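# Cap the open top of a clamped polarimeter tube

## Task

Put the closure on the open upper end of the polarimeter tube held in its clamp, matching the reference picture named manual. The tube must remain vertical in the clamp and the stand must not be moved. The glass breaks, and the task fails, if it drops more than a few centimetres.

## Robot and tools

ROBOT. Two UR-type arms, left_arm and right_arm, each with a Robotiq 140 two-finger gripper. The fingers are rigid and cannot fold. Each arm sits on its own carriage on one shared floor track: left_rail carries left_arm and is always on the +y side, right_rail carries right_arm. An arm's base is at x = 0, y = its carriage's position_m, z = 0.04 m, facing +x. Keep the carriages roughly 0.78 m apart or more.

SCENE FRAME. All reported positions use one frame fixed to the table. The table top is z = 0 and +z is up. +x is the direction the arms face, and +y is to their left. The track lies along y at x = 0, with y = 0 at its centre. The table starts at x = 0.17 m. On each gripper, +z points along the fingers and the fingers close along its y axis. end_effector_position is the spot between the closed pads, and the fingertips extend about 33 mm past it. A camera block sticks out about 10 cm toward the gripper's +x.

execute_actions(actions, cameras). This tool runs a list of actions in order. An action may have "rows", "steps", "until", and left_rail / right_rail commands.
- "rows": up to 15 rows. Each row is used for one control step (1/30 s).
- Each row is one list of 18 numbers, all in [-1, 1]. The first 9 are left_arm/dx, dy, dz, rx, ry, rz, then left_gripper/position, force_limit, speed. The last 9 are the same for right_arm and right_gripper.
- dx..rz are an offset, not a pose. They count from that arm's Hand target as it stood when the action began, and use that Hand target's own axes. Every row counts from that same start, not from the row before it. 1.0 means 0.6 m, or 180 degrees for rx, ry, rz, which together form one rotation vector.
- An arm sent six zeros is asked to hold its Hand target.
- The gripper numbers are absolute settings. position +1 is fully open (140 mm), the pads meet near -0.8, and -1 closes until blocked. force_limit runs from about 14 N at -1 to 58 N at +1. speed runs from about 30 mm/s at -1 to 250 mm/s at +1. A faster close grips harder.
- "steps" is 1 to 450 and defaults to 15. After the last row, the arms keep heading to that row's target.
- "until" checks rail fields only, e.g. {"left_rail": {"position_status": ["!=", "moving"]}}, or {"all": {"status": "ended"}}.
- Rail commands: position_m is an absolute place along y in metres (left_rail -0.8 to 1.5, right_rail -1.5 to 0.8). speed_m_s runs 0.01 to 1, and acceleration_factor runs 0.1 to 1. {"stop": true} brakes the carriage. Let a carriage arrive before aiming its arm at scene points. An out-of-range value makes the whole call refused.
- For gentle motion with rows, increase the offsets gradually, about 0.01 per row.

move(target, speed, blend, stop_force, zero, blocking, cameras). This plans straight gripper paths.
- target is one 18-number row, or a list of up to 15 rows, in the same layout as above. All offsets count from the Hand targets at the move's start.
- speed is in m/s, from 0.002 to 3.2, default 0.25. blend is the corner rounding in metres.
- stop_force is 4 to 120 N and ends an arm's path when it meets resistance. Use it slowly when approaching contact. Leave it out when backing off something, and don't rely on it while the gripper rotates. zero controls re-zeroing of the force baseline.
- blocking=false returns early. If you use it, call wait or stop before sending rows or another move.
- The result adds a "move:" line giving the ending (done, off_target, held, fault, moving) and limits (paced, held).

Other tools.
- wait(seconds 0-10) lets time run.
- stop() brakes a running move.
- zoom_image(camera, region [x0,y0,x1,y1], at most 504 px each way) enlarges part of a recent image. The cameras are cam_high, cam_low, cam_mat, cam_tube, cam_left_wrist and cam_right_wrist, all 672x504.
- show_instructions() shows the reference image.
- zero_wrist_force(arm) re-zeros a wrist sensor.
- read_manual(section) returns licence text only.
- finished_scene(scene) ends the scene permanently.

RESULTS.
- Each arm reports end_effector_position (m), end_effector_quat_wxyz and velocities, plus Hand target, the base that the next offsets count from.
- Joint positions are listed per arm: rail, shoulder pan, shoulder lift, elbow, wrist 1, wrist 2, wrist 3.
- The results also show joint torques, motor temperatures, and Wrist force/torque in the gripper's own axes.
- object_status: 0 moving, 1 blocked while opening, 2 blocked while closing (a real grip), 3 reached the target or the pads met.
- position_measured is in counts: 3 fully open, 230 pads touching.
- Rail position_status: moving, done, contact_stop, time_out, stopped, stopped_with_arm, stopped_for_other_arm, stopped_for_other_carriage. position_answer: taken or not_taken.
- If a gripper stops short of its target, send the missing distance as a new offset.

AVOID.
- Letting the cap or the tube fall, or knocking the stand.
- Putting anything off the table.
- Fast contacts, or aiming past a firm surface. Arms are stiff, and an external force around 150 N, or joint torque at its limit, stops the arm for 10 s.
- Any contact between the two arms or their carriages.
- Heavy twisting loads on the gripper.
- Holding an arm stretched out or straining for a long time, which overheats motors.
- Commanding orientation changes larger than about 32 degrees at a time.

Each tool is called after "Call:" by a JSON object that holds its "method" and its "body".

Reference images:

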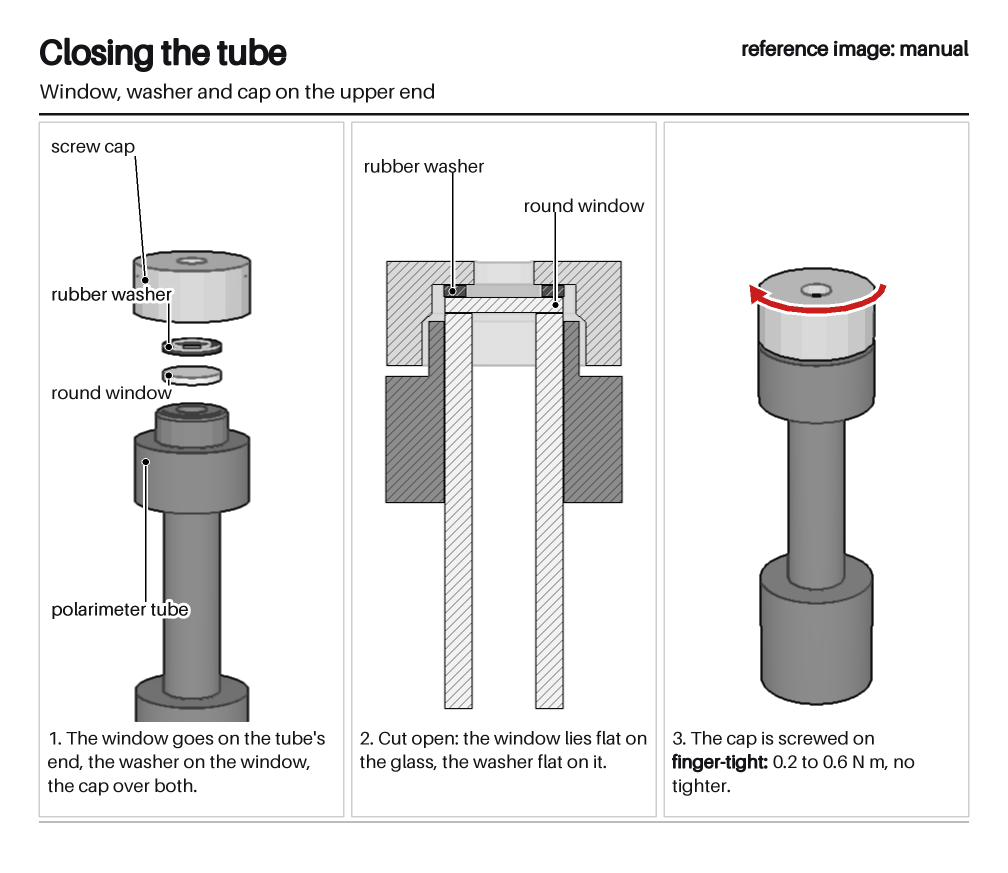

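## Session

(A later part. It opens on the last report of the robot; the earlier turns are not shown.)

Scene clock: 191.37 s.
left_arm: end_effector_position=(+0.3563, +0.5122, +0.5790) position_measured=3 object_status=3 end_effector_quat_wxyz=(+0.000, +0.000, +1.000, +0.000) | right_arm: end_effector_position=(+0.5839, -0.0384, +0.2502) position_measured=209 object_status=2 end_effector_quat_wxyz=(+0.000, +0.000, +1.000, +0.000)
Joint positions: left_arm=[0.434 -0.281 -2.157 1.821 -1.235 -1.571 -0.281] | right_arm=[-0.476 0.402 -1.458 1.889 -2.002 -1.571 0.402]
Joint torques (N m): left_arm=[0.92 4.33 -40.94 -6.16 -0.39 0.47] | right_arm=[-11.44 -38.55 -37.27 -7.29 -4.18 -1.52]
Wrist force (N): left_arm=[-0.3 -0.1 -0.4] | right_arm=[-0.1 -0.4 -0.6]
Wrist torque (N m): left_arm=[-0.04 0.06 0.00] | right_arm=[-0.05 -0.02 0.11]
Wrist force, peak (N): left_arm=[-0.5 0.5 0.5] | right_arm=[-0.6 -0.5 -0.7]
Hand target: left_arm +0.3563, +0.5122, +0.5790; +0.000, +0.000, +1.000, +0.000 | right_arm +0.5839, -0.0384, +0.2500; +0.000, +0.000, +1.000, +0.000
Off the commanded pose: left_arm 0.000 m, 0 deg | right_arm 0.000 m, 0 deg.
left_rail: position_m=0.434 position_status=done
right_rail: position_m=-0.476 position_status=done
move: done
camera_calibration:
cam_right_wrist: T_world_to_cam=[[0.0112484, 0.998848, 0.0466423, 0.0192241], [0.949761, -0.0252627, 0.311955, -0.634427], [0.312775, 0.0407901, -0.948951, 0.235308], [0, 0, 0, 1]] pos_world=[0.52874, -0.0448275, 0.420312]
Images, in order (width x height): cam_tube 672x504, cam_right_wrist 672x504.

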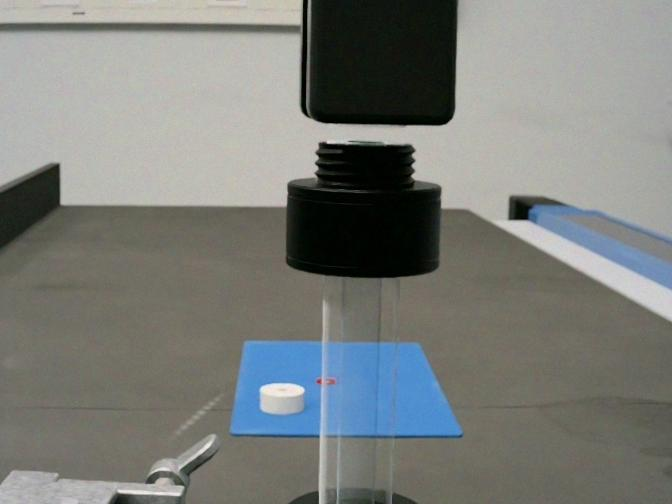

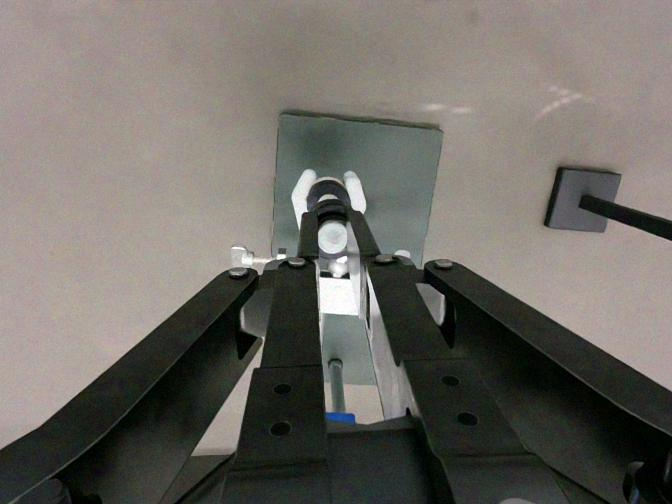

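Call:
{"method": "move", "body": {"target": [0,0,0,0,0,0,1,1,1, 0.0002,0.0009,0.0038,0,0,0,-1,-1,-1], "speed": 0.03, "cameras": ["cam_tube","cam_right_wrist"]}}

Call:
{"method": "zoom_image", "body": {"camera": "cam_tube", "region": [280, 70, 460, 205]}}

Call:
{"method": "zoom_image", "body": {"camera": "cam_right_wrist", "region": [310, 205, 360, 265]}}

Scene clock: 212.17 s.
left_arm: end_effector_position=(+0.3563, +0.5122, +0.5790) position_measured=3 object_status=3 end_effector_quat_wxyz=(+0.000, +0.000, +1.000, +0.000) | right_arm: end_effector_position=(+0.5838, -0.0378, +0.2479) position_measured=209 object_status=2 end_effector_quat_wxyz=(+0.000, +0.000, +1.000, +0.000)
Joint positions: left_arm=[0.434 -0.281 -2.157 1.821 -1.235 -1.571 -0.281] | right_arm=[-0.476 0.402 -1.456 1.891 -2.006 -1.571 0.402]
Joint torques (N m): left_arm=[0.61 4.74 -41.27 -6.35 -0.38 0.25] | right_arm=[9.68 -35.94 -37.16 -6.55 -3.24 2.93]
Wrist force (N): left_arm=[-0.1 0.2 0.5] | right_arm=[-0.2 -0.2 -0.4]
Wrist torque (N m): left_arm=[0.06 0.03 0.00] | right_arm=[0.00 -0.01 0.01]
Wrist force, peak (N): left_arm=[-0.6 0.5 0.2] | right_arm=[-0.5 -0.3 -0.9]
Hand target: left_arm +0.3563, +0.5122, +0.5790; +0.000, +0.000, +1.000, +0.000 | right_arm +0.5838, -0.0378, +0.2478; +0.000, +0.000, +1.000, +0.000
Off the commanded pose: left_arm 0.000 m, 0 deg | right_arm 0.000 m, 0 deg.
left_rail: position_m=0.434 position_status=done
right_rail: position_m=-0.476 position_status=done
move: done
camera_calibration:
cam_right_wrist: T_world_to_cam=[[0.0112484, 0.998848, 0.0466423, 0.018832], [0.949761, -0.0252627, 0.311955, -0.633697], [0.312775, 0.0407901, -0.948951, 0.233105], [0, 0, 0, 1]] pos_world=[0.52874, -0.0443275, 0.418012]
Images, in order (width x height): cam_tube 672x504, cam_right_wrist 672x504.

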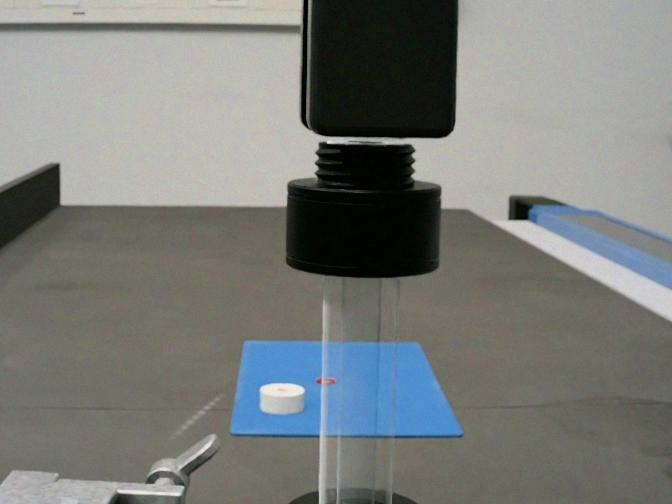

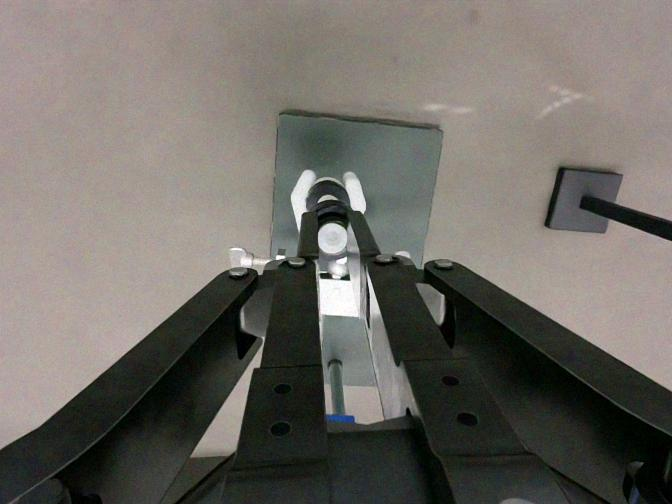

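Scaled by 2.800 from the camera's 672x504 image, which has a finer 960x720 frame.

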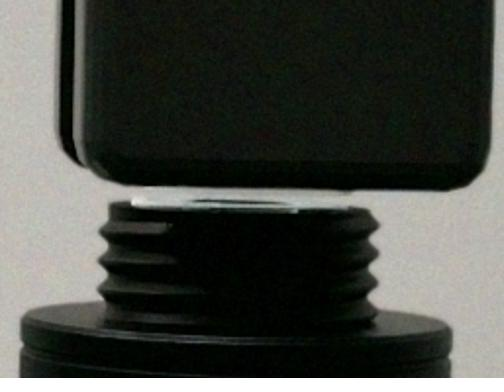

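Scaled by 8.400 from the camera's 672x504 image, which has a finer 960x720 frame.

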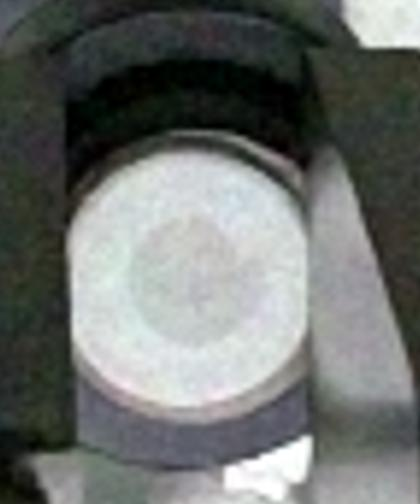

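Call:
{"method": "move", "body": {"target": [0,0,0,0,0,0,1,1,1, 0,-0.0002,0.006,0,0,0,-1,-1,-1], "speed": 0.003, "stop_force": 4, "cameras": ["cam_tube","cam_right_wrist"]}}

Call:
{"method": "zoom_image", "body": {"camera": "cam_tube", "region": [280, 70, 460, 205]}}

Scene clock: 221.93 s.
left_arm: end_effector_position=(+0.3563, +0.5122, +0.5790) position_measured=3 object_status=3 end_effector_quat_wxyz=(+0.000, +0.000, +1.000, +0.000) | right_arm: end_effector_position=(+0.5838, -0.0378, +0.2469) position_measured=209 object_status=2 end_effector_quat_wxyz=(+0.000, +0.000, +1.000, +0.000)
Joint positions: left_arm=[0.434 -0.281 -2.157 1.821 -1.235 -1.571 -0.281] | right_arm=[-0.476 0.402 -1.455 1.892 -2.008 -1.571 0.402]
Joint torques (N m): left_arm=[0.81 3.56 -41.5 -6.18 -0.25 0.4] | right_arm=[2.08 -58.19 -57.93 -1.92 -3.03 1.12]
Wrist force (N): left_arm=[0.1 -0.5 -0.1] | right_arm=[0.2 -0.5 -5.9]
Wrist torque (N m): left_arm=[-0.10 -0.02 0.00] | right_arm=[-0.07 0.03 0.01]
Wrist force, peak (N): left_arm=[0.4 0.6 0.4] | right_arm=[0.1 -0.2 -6.2]
Hand target: left_arm +0.3563, +0.5122, +0.5790; +0.000, +0.000, +1.000, +0.000 | right_arm +0.5838, -0.0378, +0.2470; +0.000, +0.000, +1.000, +0.000 (not the last commanded pose)
Off the commanded pose: left_arm 0.000 m, 0 deg | right_arm 0.003 m, 0 deg.
left_rail: position_m=0.434 position_status=done
right_rail: position_m=-0.476 position_status=done
move: contact (right_arm)
camera_calibration:
cam_right_wrist: T_world_to_cam=[[0.0112851, 0.998852, 0.0465482, 0.0189], [0.94979, -0.0252643, 0.311868, -0.633269], [0.312686, 0.0406916, -0.948985, 0.232243], [0, 0, 0, 1]] pos_world=[0.52864, -0.0443277, 0.417011]
Images, in order (width x height): cam_tube 672x504, cam_right_wrist 672x504.

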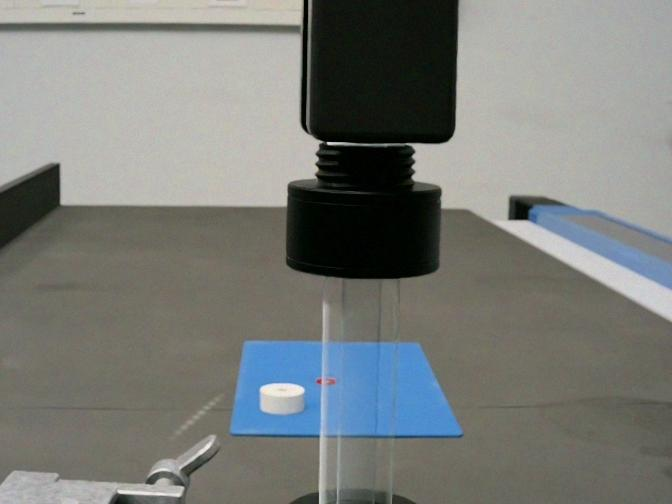

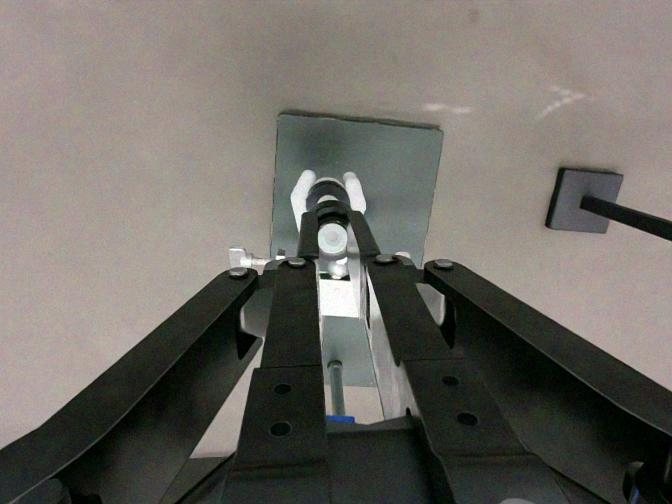

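Scaled by 2.800 from the camera's 672x504 image, which has a finer 960x720 frame.

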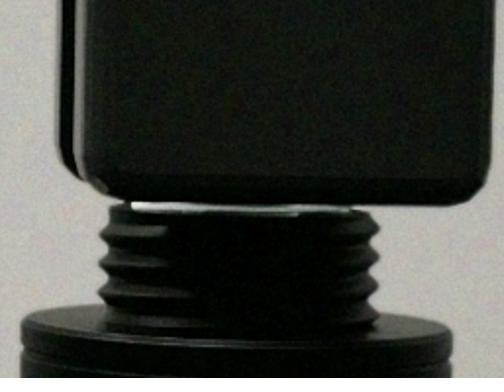

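Call:
{"method": "execute_actions", "body": {"actions": [{"rows":[[0,0,0,0,0,0,1,1,1, 0,0,0,0,0,0,-0.4,-1,-1]],"steps":40}], "cameras": ["cam_tube","cam_right_wrist"]}}

Call:
{"method": "zoom_image", "body": {"camera": "cam_right_wrist", "region": [300, 200, 370, 270]}}

Scene clock: 228.67 s.
left_arm: end_effector_position=(+0.3563, +0.5122, +0.5790) position_measured=3 object_status=3 end_effector_quat_wxyz=(+0.000, +0.000, +1.000, +0.000) | right_arm: end_effector_position=(+0.5838, -0.0378, +0.2470) position_measured=179 object_status=3 end_effector_quat_wxyz=(+0.000, +0.000, +1.000, +0.000)
Joint positions: left_arm=[0.434 -0.281 -2.157 1.821 -1.235 -1.571 -0.281] | right_arm=[-0.476 0.402 -1.455 1.892 -2.008 -1.571 0.402]
Joint torques (N m): left_arm=[0.16 3.06 -41.46 -5.93 -0.26 0.22] | right_arm=[1.32 -60.66 -59.75 -3.66 -2.55 1.01]
Wrist force (N): left_arm=[0.2 -0.4 0.2] | right_arm=[-0.2 -0.4 -0.3]
Wrist torque (N m): left_arm=[-0.08 -0.04 0.00] | right_arm=[-0.05 0.00 0.01]
Wrist force, peak (N): left_arm=[-0.1 0.7 0.5] | right_arm=[0.5 -0.3 -5.9]
Hand target: left_arm +0.3563, +0.5122, +0.5790; +0.000, +0.000, +1.000, +0.000 | right_arm +0.5838, -0.0378, +0.2470; +0.000, +0.000, +1.000, +0.000
Off the commanded pose: left_arm 0.000 m, 0 deg | right_arm 0.000 m, 0 deg.
left_rail: position_m=0.434 position_status=done
right_rail: position_m=-0.476 position_status=done
camera_calibration:
cam_right_wrist: T_world_to_cam=[[0.0112436, 0.998848, 0.0466408, 0.0188782], [0.949761, -0.0252577, 0.311956, -0.633321], [0.312775, 0.04079, -0.948951, 0.232282], [0, 0, 0, 1]] pos_world=[0.52864, -0.0443275, 0.417112]
Images, in order (width x height): cam_tube 672x504, cam_right_wrist 672x504.

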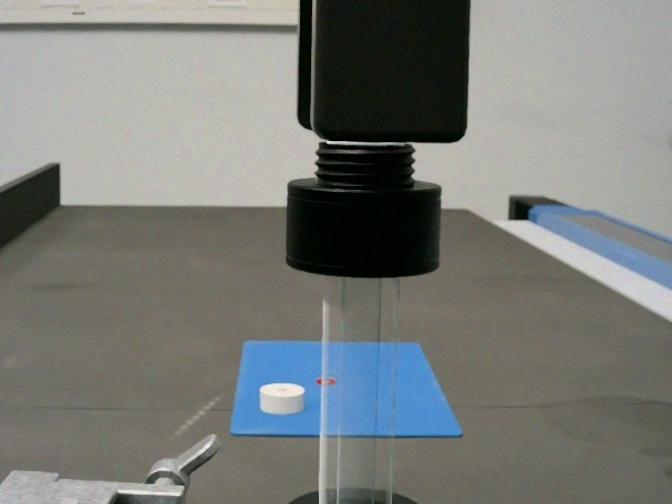

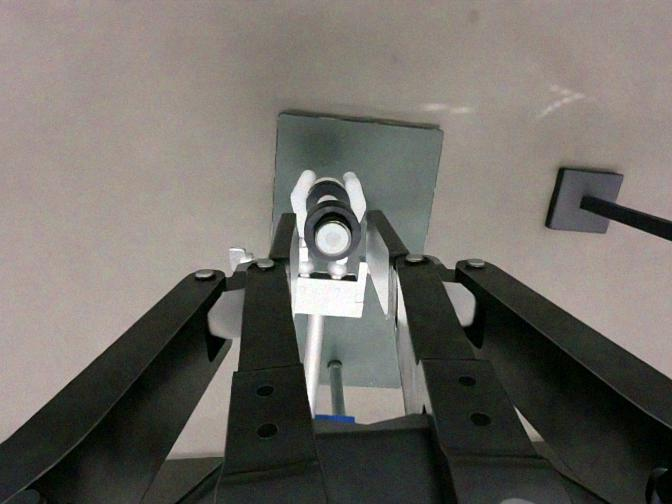

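Scaled by 7.200 from the camera's 672x504 image, which has a finer 960x720 frame.

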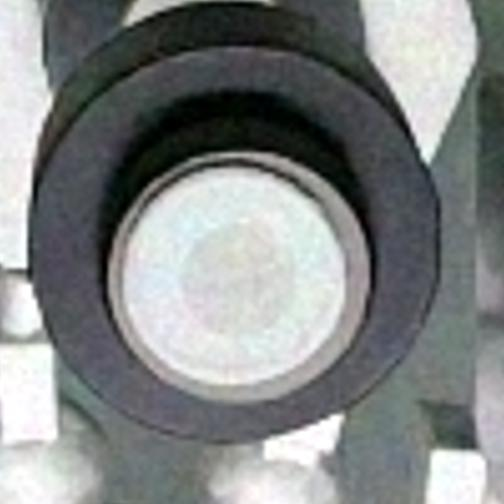

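Call:
{"method": "move", "body": {"target": [[0,0,0,0,0,0,1,1,1, 0,0,-0.0883,0,0,0,-0.4,-1,-1],[0,0,0,0,0,0,1,1,1, 0.0805,-0.9587,-0.03,0,0,0,-0.4,-1,-1],[0,0,0,0,0,0,1,1,1, 0.0805,-0.9587,0.3117,0,0,0,-0.4,-1,-1]], "speed": [0.1,0.4,0.2], "blend": [0.01,0.04,0], "cameras": ["cam_mat","cam_right_wrist","cam_tube"]}}

Call:
{"method": "zoom_image", "body": {"camera": "cam_right_wrist", "region": [270, 170, 400, 300]}}

Call:
{"method": "zoom_image", "body": {"camera": "cam_tube", "region": [280, 70, 460, 205]}}

Scene clock: 241.97 s.
left_arm: end_effector_position=(+0.3563, +0.5122, +0.5790) position_measured=3 object_status=3 end_effector_quat_wxyz=(+0.000, +0.000, +1.000, +0.000) | right_arm: end_effector_position=(+0.5355, -0.6130, +0.0601) position_measured=179 object_status=3 end_effector_quat_wxyz=(+0.000, +0.000, +1.000, +0.000)
Joint positions: left_arm=[0.434 -0.281 -2.157 1.821 -1.235 -1.571 -0.281] | right_arm=[-0.476 -0.572 -1.521 2.378 -2.428 -1.571 -0.572]
Joint torques (N m): left_arm=[1.62 3.82 -41.82 -5.99 -0.32 0.41] | right_arm=[7.84 -21.07 -24.39 -6.64 -1.78 2.76]
Wrist force (N): left_arm=[-0.1 0.2 0.4] | right_arm=[-0.7 0.0 -0.2]
Wrist torque (N m): left_arm=[0.04 0.01 0.00] | right_arm=[0.00 0.13 0.19]
Wrist force, peak (N): left_arm=[0.9 0.1 -0.2] | right_arm=[-0.6 -3.0 -1.8]
Hand target: left_arm +0.3563, +0.5122, +0.5790; +0.000, +0.000, +1.000, +0.000 | right_arm +0.5356, -0.6130, +0.0599; +0.000, +0.000, +1.000, +0.000
Off the commanded pose: left_arm 0.000 m, 0 deg | right_arm 0.000 m, 0 deg.
left_rail: position_m=0.434 position_status=done
right_rail: position_m=-0.476 position_status=done
move: done
camera_calibration:
cam_right_wrist: T_world_to_cam=[[0.0113083, 0.998842, 0.0467676, 0.602612], [0.949761, -0.0253587, 0.311948, -0.543732], [0.312773, 0.0408904, -0.948947, 0.0935542], [0, 0, 0, 1]] pos_world=[0.48034, -0.619528, 0.230212]
Images, in order (width x height): cam_mat 672x504, cam_tube 672x504, cam_right_wrist 672x504.

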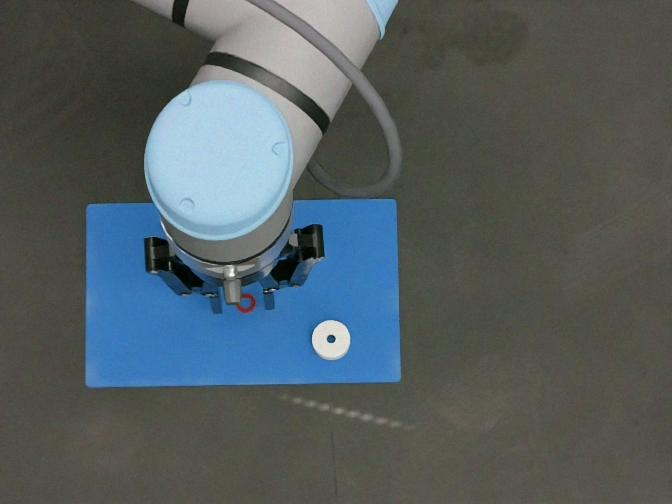

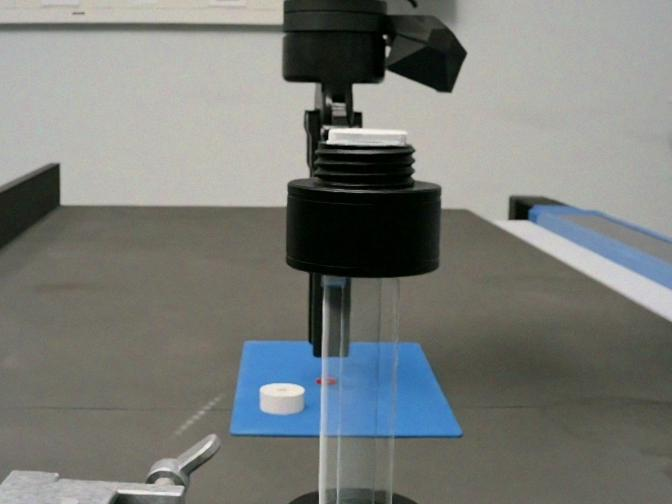

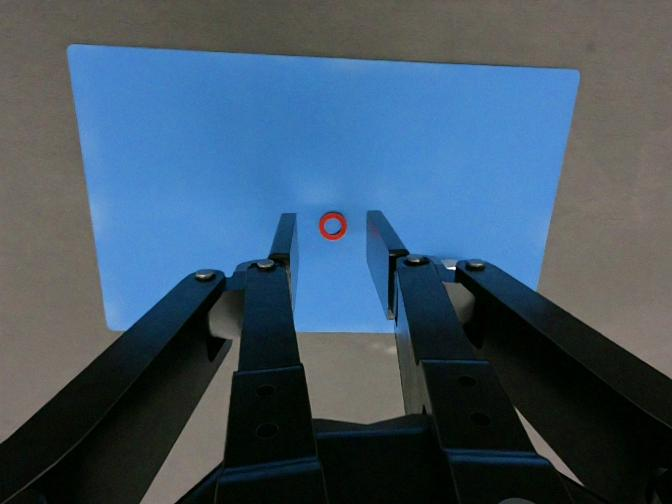

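Scaled by 3.877 from the camera's 672x504 image, which has a finer 960x720 frame.

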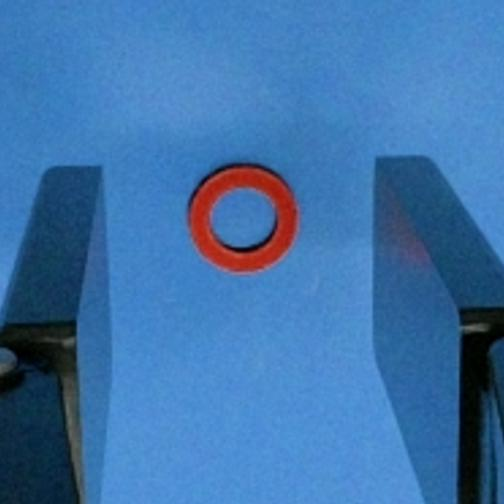

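Scaled by 2.800 from the camera's 672x504 image, which has a finer 960x720 frame.

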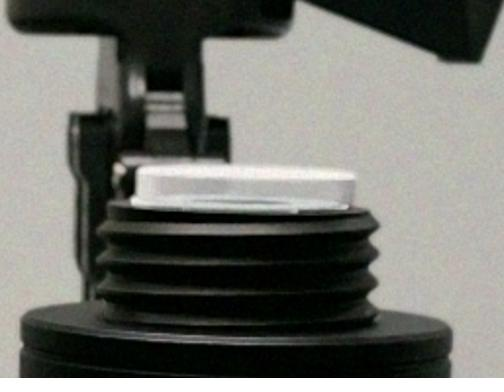

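Call:
{"method": "move", "body": {"target": [0,0,0,0,0,0,1,1,1, -0.0005,0.0004,0.0373,0,0,0,-0.4,-1,-1], "speed": 0.05}}

Call:
{"method": "execute_actions", "body": {"actions": [{"rows":[[0,0,0,0,0,0,1,1,1, 0,0,0,0,0,0,-1,-1,-1]],"steps":45}], "cameras": ["cam_right_wrist"]}}

Call:
{"method": "zoom_image", "body": {"camera": "cam_right_wrist", "region": [270, 170, 400, 300]}}

Scene clock: 249.70 s.
left_arm: end_effector_position=(+0.3563, +0.5122, +0.5790) position_measured=3 object_status=3 end_effector_quat_wxyz=(+0.000, +0.000, +1.000, +0.000) | right_arm: end_effector_position=(+0.5358, -0.6128, +0.0377) position_measured=179 object_status=3 end_effector_quat_wxyz=(+0.000, +0.000, +1.000, +0.000)
Joint positions: left_arm=[0.434 -0.281 -2.157 1.821 -1.235 -1.571 -0.281] | right_arm=[-0.476 -0.571 -1.479 2.393 -2.485 -1.571 -0.571]
Joint torques (N m): left_arm=[1.59 3.42 -40.76 -6.2 -0.13 0.53] | right_arm=[8.91 -22.06 -22.83 -6.58 -3.8 2.47]
Wrist force (N): left_arm=[0.3 0.0 0.1] | right_arm=[-0.2 0.0 -0.5]
Wrist torque (N m): left_arm=[0.01 -0.06 0.00] | right_arm=[0.01 0.04 0.05]
Wrist force, peak (N): left_arm=[-0.2 -0.5 0.6] | right_arm=[-1.0 -0.1 -0.7]
Hand target: left_arm +0.3563, +0.5122, +0.5790; +0.000, +0.000, +1.000, +0.000 | right_arm +0.5359, -0.6128, +0.0376; +0.000, +0.000, +1.000, +0.000
Off the commanded pose: left_arm 0.000 m, 0 deg | right_arm 0.000 m, 0 deg.
left_rail: position_m=0.434 position_status=done
right_rail: position_m=-0.476 position_status=done
move: done

Scene clock: 251.40 s.
left_arm: end_effector_position=(+0.3563, +0.5122, +0.5790) position_measured=3 object_status=3 end_effector_quat_wxyz=(+0.000, +0.000, +1.000, +0.000) | right_arm: end_effector_position=(+0.5359, -0.6128, +0.0376) position_measured=211 object_status=2 end_effector_quat_wxyz=(+0.000, +0.000, +1.000, +0.000)
Joint positions: left_arm=[0.434 -0.281 -2.157 1.821 -1.235 -1.571 -0.281] | right_arm=[-0.476 -0.571 -1.479 2.393 -2.485 -1.571 -0.571]
Joint torques (N m): left_arm=[-0.15 4.45 -41.58 -5.94 -0.38 0.51] | right_arm=[3.9 -23.46 -21.49 -1.65 -3.93 2.67]
Wrist force (N): left_arm=[-0.1 -0.2 0.1] | right_arm=[1.2 2.0 -16.3]
Wrist torque (N m): left_arm=[-0.04 0.01 0.01] | right_arm=[-0.04 0.25 0.04]
Wrist force, peak (N): left_arm=[0.0 0.3 0.7] | right_arm=[1.2 2.1 -16.5]
Hand target: left_arm +0.3563, +0.5122, +0.5790; +0.000, +0.000, +1.000, +0.000 | right_arm +0.5359, -0.6128, +0.0376; +0.000, +0.000, +1.000, +0.000
Off the commanded pose: left_arm 0.000 m, 0 deg | right_arm 0.000 m, 0 deg.
left_rail: position_m=0.434 position_status=done
right_rail: position_m=-0.476 position_status=done
camera_calibration:
cam_right_wrist: T_world_to_cam=[[0.0112453, 0.998848, 0.0466413, 0.60352], [0.949761, -0.0252595, 0.311956, -0.537029], [0.312775, 0.0407901, -0.948951, 0.0720076], [0, 0, 0, 1]] pos_world=[0.48074, -0.619328, 0.207712]
Images, in order (width x height): cam_right_wrist 672x504.

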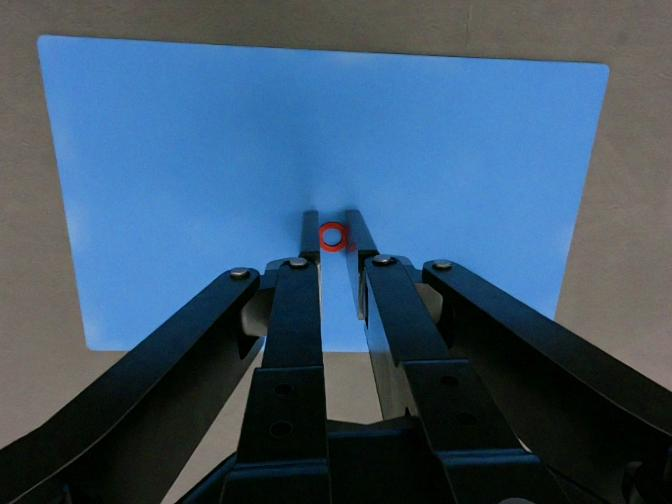

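Scaled by 3.877 from the camera's 672x504 image, which has a finer 960x720 frame.

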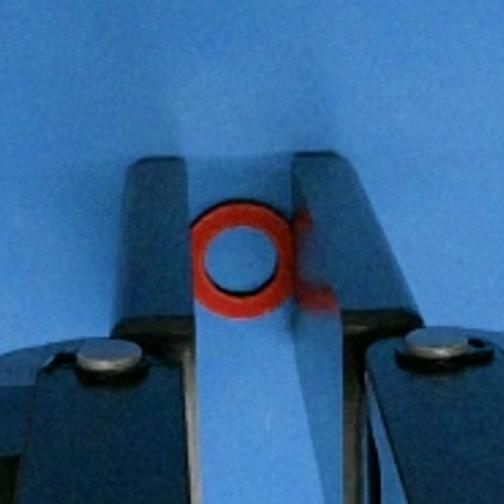

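Call:
{"method": "execute_actions", "body": {"actions": [{"rows":[[0,0,0,0,0,0,1,1,1, 0,0,0,0,0,0,-0.55,-1,-1],[0,0,0,0,0,0,1,1,1, 0,0,-0.0003,0,0,0,-0.55,-1,-1],[0,0,0,0,0,0,1,1,1, 0,0,-0.0006,0,0,0,-0.55,-1,-1],[0,0,0,0,0,0,1,1,1, 0,0,-0.0009,0,0,0,-0.55,-1,-1],[0,0,0,0,0,0,1,1,1, 0,0,-0.0011,0,0,0,-0.55,-1,-1],[0,0,0,0,0,0,1,1,1, 0,0,-0.0012,0,0,0,-0.55,-1,-1]],"steps":20},{"rows":[[0,0,0,0,0,0,1,1,1, 0,0,0,0,0,0,-1,-1,-1]],"steps":40}], "cameras": ["cam_right_wrist"]}}

Call:
{"method": "zoom_image", "body": {"camera": "cam_right_wrist", "region": [300, 200, 370, 270]}}

Scene clock: 259.73 s.
left_arm: end_effector_position=(+0.3563, +0.5122, +0.5790) position_measured=3 object_status=3 end_effector_quat_wxyz=(+0.000, +0.000, +1.000, +0.000) | right_arm: end_effector_position=(+0.5359, -0.6128, +0.0383) position_measured=230 object_status=3 end_effector_quat_wxyz=(+0.000, +0.000, +1.000, +0.000)
Joint positions: left_arm=[0.434 -0.281 -2.157 1.821 -1.235 -1.571 -0.281] | right_arm=[-0.476 -0.571 -1.48 2.393 -2.483 -1.571 -0.571]
Joint torques (N m): left_arm=[1.67 4.72 -41.06 -6.15 -0.23 0.62] | right_arm=[-8.18 -48.73 -47.85 -2.9 -2.27 2.13]
Wrist force (N): left_arm=[0.1 0.0 -0.2] | right_arm=[-0.7 0.2 -0.5]
Wrist torque (N m): left_arm=[-0.01 -0.02 0.00] | right_arm=[0.07 0.14 0.05]
Wrist force, peak (N): left_arm=[-0.3 0.0 0.8] | right_arm=[1.4 2.1 -16.7]
Hand target: left_arm +0.3563, +0.5122, +0.5790; +0.000, +0.000, +1.000, +0.000 | right_arm +0.5359, -0.6128, +0.0383; +0.000, +0.000, +1.000, +0.000
Off the commanded pose: left_arm 0.000 m, 0 deg | right_arm 0.000 m, 0 deg.
left_rail: position_m=0.434 position_status=done
right_rail: position_m=-0.476 position_status=done
camera_calibration:
cam_right_wrist: T_world_to_cam=[[0.0112436, 0.998848, 0.0466408, 0.603489], [0.949761, -0.0252577, 0.311956, -0.537246], [0.312775, 0.04079, -0.948951, 0.0726718], [0, 0, 0, 1]] pos_world=[0.48074, -0.619328, 0.208412]
Images, in order (width x height): cam_right_wrist 672x504.

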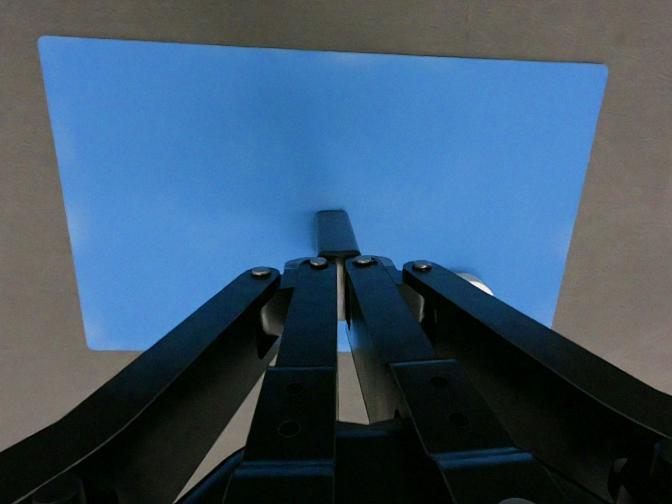

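Scaled by 7.200 from the camera's 672x504 image, which has a finer 960x720 frame.

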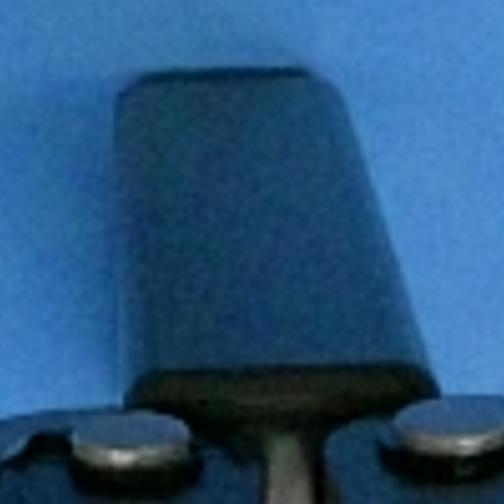

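Call:
{"method": "execute_actions", "body": {"actions": [{"rows":[[0,0,0,0,0,0,1,1,1, 0,0,0,0,0,0,-0.4,-1,-1]],"steps":25},{"rows":[[0,0,0,0,0,0,1,1,1, 0,0,0.0003,0,0,0,-0.4,-1,-1],[0,0,0,0,0,0,1,1,1, 0,0,0.0006,0,0,0,-0.4,-1,-1],[0,0,0,0,0,0,1,1,1, 0,0,0.0009,0,0,0,-0.4,-1,-1]],"steps":10}], "cameras": ["cam_right_wrist"]}}

Call:
{"method": "zoom_image", "body": {"camera": "cam_right_wrist", "region": [270, 170, 400, 300]}}

Scene clock: 267.27 s.
left_arm: end_effector_position=(+0.3563, +0.5122, +0.5790) position_measured=3 object_status=3 end_effector_quat_wxyz=(+0.000, +0.000, +1.000, +0.000) | right_arm: end_effector_position=(+0.5359, -0.6128, +0.0378) position_measured=179 object_status=0 end_effector_quat_wxyz=(+0.000, +0.000, +1.000, +0.000)
Joint positions: left_arm=[0.434 -0.281 -2.157 1.821 -1.235 -1.571 -0.281] | right_arm=[-0.476 -0.571 -1.479 2.393 -2.485 -1.571 -0.571]
Joint torques (N m): left_arm=[0.96 4.43 -41.29 -6.12 -0.17 0.44] | right_arm=[-7.87 -22.11 -21.64 -6.85 -0.82 1.69]
Wrist force (N): left_arm=[-0.1 0.2 0.1] | right_arm=[-0.4 0.2 -0.6]
Wrist torque (N m): left_arm=[0.04 0.02 0.00] | right_arm=[0.06 0.09 0.05]
Wrist force, peak (N): left_arm=[-0.5 0.4 0.9] | right_arm=[-1.2 0.1 -0.9]
Hand target: left_arm +0.3563, +0.5122, +0.5790; +0.000, +0.000, +1.000, +0.000 | right_arm +0.5359, -0.6128, +0.0377; +0.000, +0.000, +1.000, +0.000
Off the commanded pose: left_arm 0.000 m, 0 deg | right_arm 0.000 m, 0 deg.
left_rail: position_m=0.434 position_status=done
right_rail: position_m=-0.476 position_status=done
camera_calibration:
cam_right_wrist: T_world_to_cam=[[0.0112768, 0.998852, 0.0465478, 0.603518], [0.94973, -0.0252641, 0.312048, -0.537099], [0.312866, 0.0406889, -0.948925, 0.0720858], [0, 0, 0, 1]] pos_world=[0.48074, -0.619328, 0.207912]
Images, in order (width x height): cam_right_wrist 672x504.

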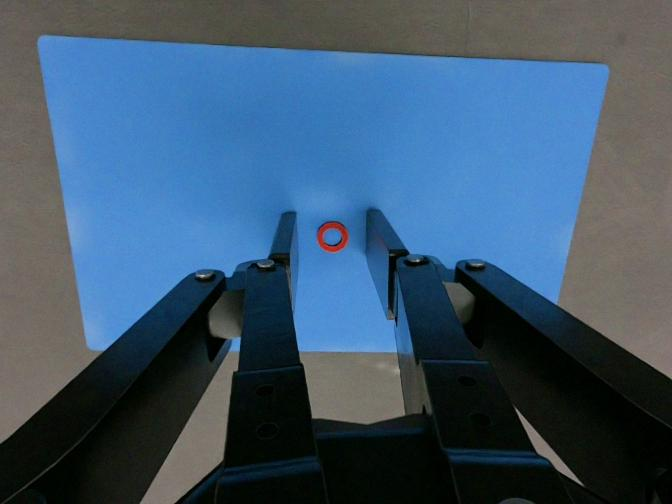

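Scaled by 3.877 from the camera's 672x504 image, which has a finer 960x720 frame.

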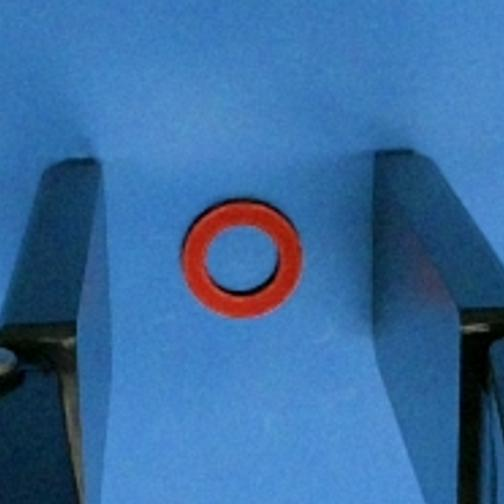

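Call:
{"method": "execute_actions", "body": {"actions": [{"rows":[[0,0,0,0,0,0,1,1,1, 0,0,0.0001,0,0,0,-1,-1,-1]],"steps":45}]}}

Call:
{"method": "move", "body": {"target": [0,0,0,0,0,0,1,1,1, 0,0,-0.05,0,0,0,-1,-1,-1], "speed": 0.05, "cameras": ["cam_right_wrist"]}}

Call:
{"method": "zoom_image", "body": {"camera": "cam_right_wrist", "region": [300, 200, 370, 270]}}

Scene clock: 272.20 s.
left_arm: end_effector_position=(+0.3563, +0.5122, +0.5790) position_measured=3 object_status=3 end_effector_quat_wxyz=(+0.000, +0.000, +1.000, +0.000) | right_arm: end_effector_position=(+0.5359, -0.6128, +0.0377) position_measured=211 object_status=2 end_effector_quat_wxyz=(+0.000, +0.000, +1.000, +0.000)
Joint positions: left_arm=[0.434 -0.281 -2.157 1.821 -1.235 -1.571 -0.281] | right_arm=[-0.476 -0.571 -1.479 2.393 -2.485 -1.571 -0.571]
Joint torques (N m): left_arm=[1.58 3.21 -41.14 -5.91 -0.11 0.47] | right_arm=[-6.52 -21.01 -22.13 -2.05 1.92 1.15]
Wrist force (N): left_arm=[-0.3 0.3 -0.2] | right_arm=[0.8 1.5 -13.3]
Wrist torque (N m): left_arm=[0.07 0.06 0.00] | right_arm=[-0.02 0.17 0.05]
Wrist force, peak (N): left_arm=[0.0 0.1 0.7] | right_arm=[0.8 1.5 -13.3]
Hand target: left_arm +0.3563, +0.5122, +0.5790; +0.000, +0.000, +1.000, +0.000 | right_arm +0.5359, -0.6128, +0.0377; +0.000, +0.000, +1.000, +0.000
Off the commanded pose: left_arm 0.000 m, 0 deg | right_arm 0.000 m, 0 deg.
left_rail: position_m=0.434 position_status=done
right_rail: position_m=-0.476 position_status=done

Scene clock: 273.33 s.
left_arm: end_effector_position=(+0.3563, +0.5122, +0.5790) position_measured=3 object_status=3 end_effector_quat_wxyz=(+0.000, +0.000, +1.000, +0.000) | right_arm: end_effector_position=(+0.5359, -0.6128, +0.0676) position_measured=212 object_status=2 end_effector_quat_wxyz=(+0.000, +0.000, +1.000, +0.000)
Joint positions: left_arm=[0.434 -0.281 -2.157 1.821 -1.235 -1.571 -0.281] | right_arm=[-0.476 -0.571 -1.534 2.372 -2.409 -1.571 -0.571]
Joint torques (N m): left_arm=[-1.34 1.32 -41.39 -5.92 -0.28 0.56] | right_arm=[5.23 -47.17 -49.61 -2.47 2.57 0.49]
Wrist force (N): left_arm=[0.2 -0.4 0.5] | right_arm=[-0.2 -0.2 -0.5]
Wrist torque (N m): left_arm=[-0.09 -0.04 0.00] | right_arm=[-0.05 0.02 0.05]
Wrist force, peak (N): left_arm=[-0.4 0.0 -0.6] | right_arm=[0.7 1.5 -12.6]
Hand target: left_arm +0.3563, +0.5122, +0.5790; +0.000, +0.000, +1.000, +0.000 | right_arm +0.5359, -0.6128, +0.0677; +0.000, +0.000, +1.000, +0.000
Off the commanded pose: left_arm 0.000 m, 0 deg | right_arm 0.000 m, 0 deg.
left_rail: position_m=0.434 position_status=done
right_rail: position_m=-0.476 position_status=done
move: done
camera_calibration:
cam_right_wrist: T_world_to_cam=[[0.01134, 0.998846, 0.0466729, 0.602072], [0.94976, -0.0253592, 0.311951, -0.546416], [0.312774, 0.0407905, -0.948951, 0.100382], [0, 0, 0, 1]] pos_world=[0.48074, -0.619328, 0.237612]
Images, in order (width x height): cam_right_wrist 672x504.

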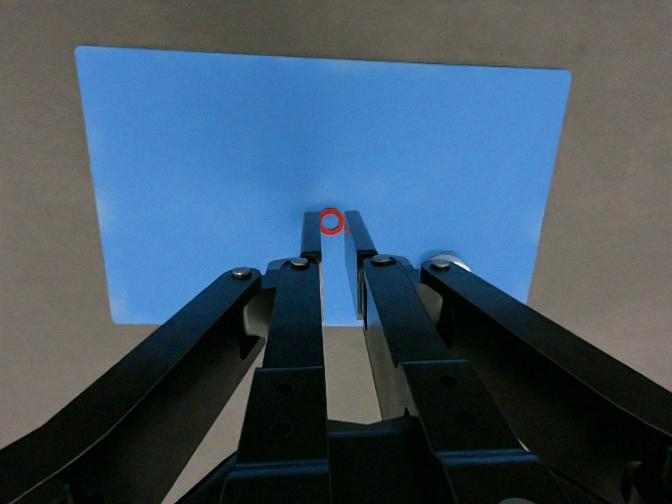

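Scaled by 7.200 from the camera's 672x504 image, which has a finer 960x720 frame.

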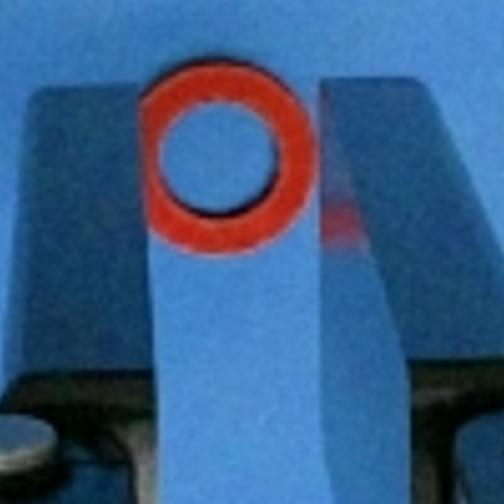

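Call:
{"method": "move", "body": {"target": [0,0,0,0,0,0,1,1,1, 0,0,0.045,0,0,0,-0.58,-0.5,-1], "speed": 0.05}}

Call:
{"method": "move", "body": {"target": [0,0,0,0,0,0,1,1,1, 0,0,0.012,0,0,0,-0.58,-0.5,-1], "speed": 0.003, "stop_force": 4, "cameras": ["cam_right_wrist"]}}

Call:
{"method": "zoom_image", "body": {"camera": "cam_right_wrist", "region": [300, 200, 370, 270]}}

Scene clock: 293.23 s.
left_arm: end_effector_position=(+0.3563, +0.5122, +0.5790) position_measured=3 object_status=3 end_effector_quat_wxyz=(+0.000, +0.000, +1.000, +0.000) | right_arm: end_effector_position=(+0.5358, -0.6128, +0.0408) position_measured=202 object_status=3 end_effector_quat_wxyz=(+0.000, +0.000, +1.000, +0.000)
Joint positions: left_arm=[0.434 -0.281 -2.157 1.821 -1.235 -1.571 -0.281] | right_arm=[-0.476 -0.571 -1.485 2.391 -2.477 -1.571 -0.571]
Joint torques (N m): left_arm=[1.69 5.34 -42.09 -6.16 -0.13 0.55] | right_arm=[2.18 -20.75 -22 -6.55 3.44 1.33]
Wrist force (N): left_arm=[0.3 0.1 0.1] | right_arm=[-0.3 -0.1 -0.6]
Wrist torque (N m): left_arm=[0.03 -0.06 0.00] | right_arm=[0.00 0.06 0.04]
Wrist force, peak (N): left_arm=[0.2 0.8 0.2] | right_arm=[-0.8 0.0 -0.8]
Hand target: left_arm +0.3563, +0.5122, +0.5790; +0.000, +0.000, +1.000, +0.000 | right_arm +0.5359, -0.6128, +0.0407; +0.000, +0.000, +1.000, +0.000
Off the commanded pose: left_arm 0.000 m, 0 deg | right_arm 0.000 m, 0 deg.
left_rail: position_m=0.434 position_status=done
right_rail: position_m=-0.476 position_status=done
move: done

Scene clock: 295.73 s.
left_arm: end_effector_position=(+0.3563, +0.5122, +0.5790) position_measured=3 object_status=3 end_effector_quat_wxyz=(+0.000, +0.000, +1.000, +0.000) | right_arm: end_effector_position=(+0.5358, -0.6128, +0.0364) position_measured=202 object_status=3 end_effector_quat_wxyz=(+0.000, +0.000, +1.000, +0.000)
Joint positions: left_arm=[0.434 -0.281 -2.157 1.821 -1.235 -1.571 -0.281] | right_arm=[-0.476 -0.571 -1.477 2.394 -2.488 -1.571 -0.571]
Joint torques (N m): left_arm=[-1.42 5.05 -41.6 -6.24 -0.43 0.46] | right_arm=[5.62 -46.45 -32.95 -1.89 1.96 1.89]
Wrist force (N): left_arm=[-0.2 0.3 0.4] | right_arm=[0.3 0.6 -6.3]
Wrist torque (N m): left_arm=[0.08 0.04 0.00] | right_arm=[0.14 0.09 0.03]
Wrist force, peak (N): left_arm=[0.5 0.5 0.7] | right_arm=[2.4 1.3 -11.5]
Hand target: left_arm +0.3563, +0.5122, +0.5790; +0.000, +0.000, +1.000, +0.000 | right_arm +0.5359, -0.6128, +0.0364; +0.000, +0.000, +1.000, +0.000 (not the last commanded pose)
Off the commanded pose: left_arm 0.000 m, 0 deg | right_arm 0.003 m, 0 deg.
left_rail: position_m=0.434 position_status=done
right_rail: position_m=-0.476 position_status=done
move: contact (right_arm)
camera_calibration:
cam_right_wrist: T_world_to_cam=[[0.0112484, 0.998848, 0.0466423, 0.603476], [0.949761, -0.0252627, 0.311955, -0.536559], [0.312775, 0.0407901, -0.948951, 0.070896], [0, 0, 0, 1]] pos_world=[0.48064, -0.619228, 0.206512]
Images, in order (width x height): cam_right_wrist 672x504.

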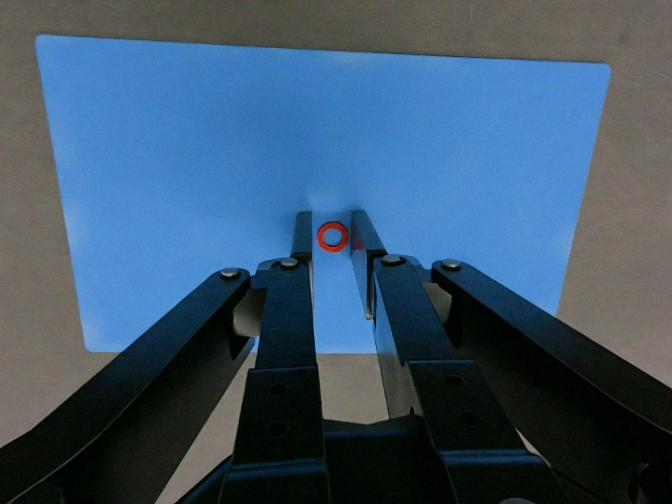

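Scaled by 7.200 from the camera's 672x504 image, which has a finer 960x720 frame.

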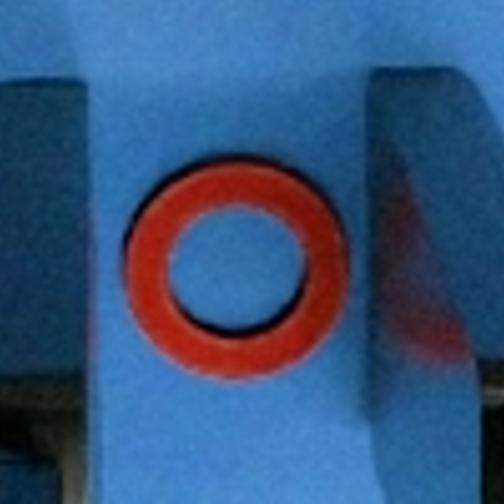

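Call:
{"method": "execute_actions", "body": {"actions": [{"rows":[[0,0,0,0,0,0,1,1,1, 0,0,0,0,0,0,-1,-0.5,-1]],"steps":45}], "cameras": ["cam_right_wrist"]}}

Call:
{"method": "zoom_image", "body": {"camera": "cam_right_wrist", "region": [300, 200, 370, 270]}}

Scene clock: 301.93 s.
left_arm: end_effector_position=(+0.3563, +0.5122, +0.5790) position_measured=3 object_status=3 end_effector_quat_wxyz=(+0.000, +0.000, +1.000, +0.000) | right_arm: end_effector_position=(+0.5359, -0.6128, +0.0365) position_measured=210 object_status=2 end_effector_quat_wxyz=(+0.000, +0.000, +1.000, +0.000)
Joint positions: left_arm=[0.434 -0.281 -2.157 1.821 -1.235 -1.571 -0.281] | right_arm=[-0.476 -0.571 -1.477 2.394 -2.488 -1.571 -0.571]
Joint torques (N m): left_arm=[0.47 4.82 -41.84 -6.38 -0.07 0.91] | right_arm=[5.55 -37.8 -30.31 -3.32 2.42 2.05]
Wrist force (N): left_arm=[-0.3 -0.2 0.4] | right_arm=[-0.4 -0.8 -9.7]
Wrist torque (N m): left_arm=[-0.03 0.07 0.00] | right_arm=[0.15 0.19 0.04]
Wrist force, peak (N): left_arm=[-0.2 -0.7 0.6] | right_arm=[-0.1 -1.4 -10.1]
Hand target: left_arm +0.3563, +0.5122, +0.5790; +0.000, +0.000, +1.000, +0.000 | right_arm +0.5359, -0.6128, +0.0364; +0.000, +0.000, +1.000, +0.000
Off the commanded pose: left_arm 0.000 m, 0 deg | right_arm 0.000 m, 0 deg.
left_rail: position_m=0.434 position_status=done
right_rail: position_m=-0.476 position_status=done
camera_calibration:
cam_right_wrist: T_world_to_cam=[[0.0112453, 0.998848, 0.0466413, 0.603572], [0.949761, -0.0252595, 0.311956, -0.536685], [0.312775, 0.0407901, -0.948951, 0.0709637], [0, 0, 0, 1]] pos_world=[0.48074, -0.619328, 0.206612]
Images, in order (width x height): cam_right_wrist 672x504.

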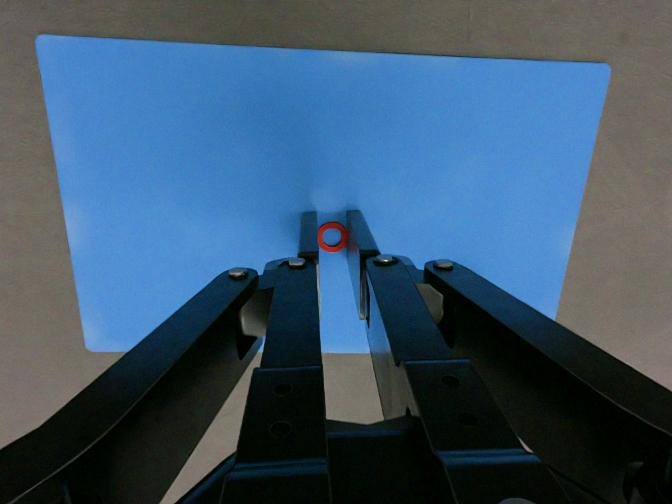

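Scaled by 7.200 from the camera's 672x504 image, which has a finer 960x720 frame.

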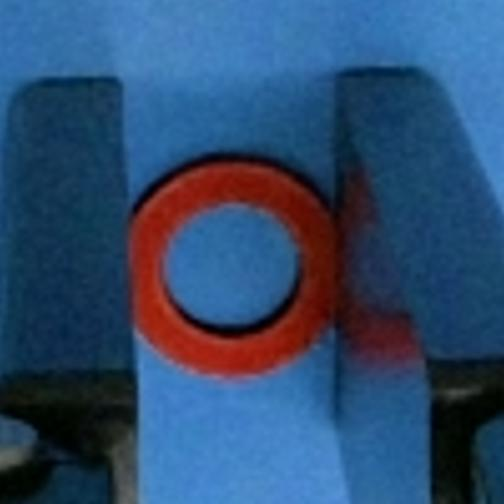

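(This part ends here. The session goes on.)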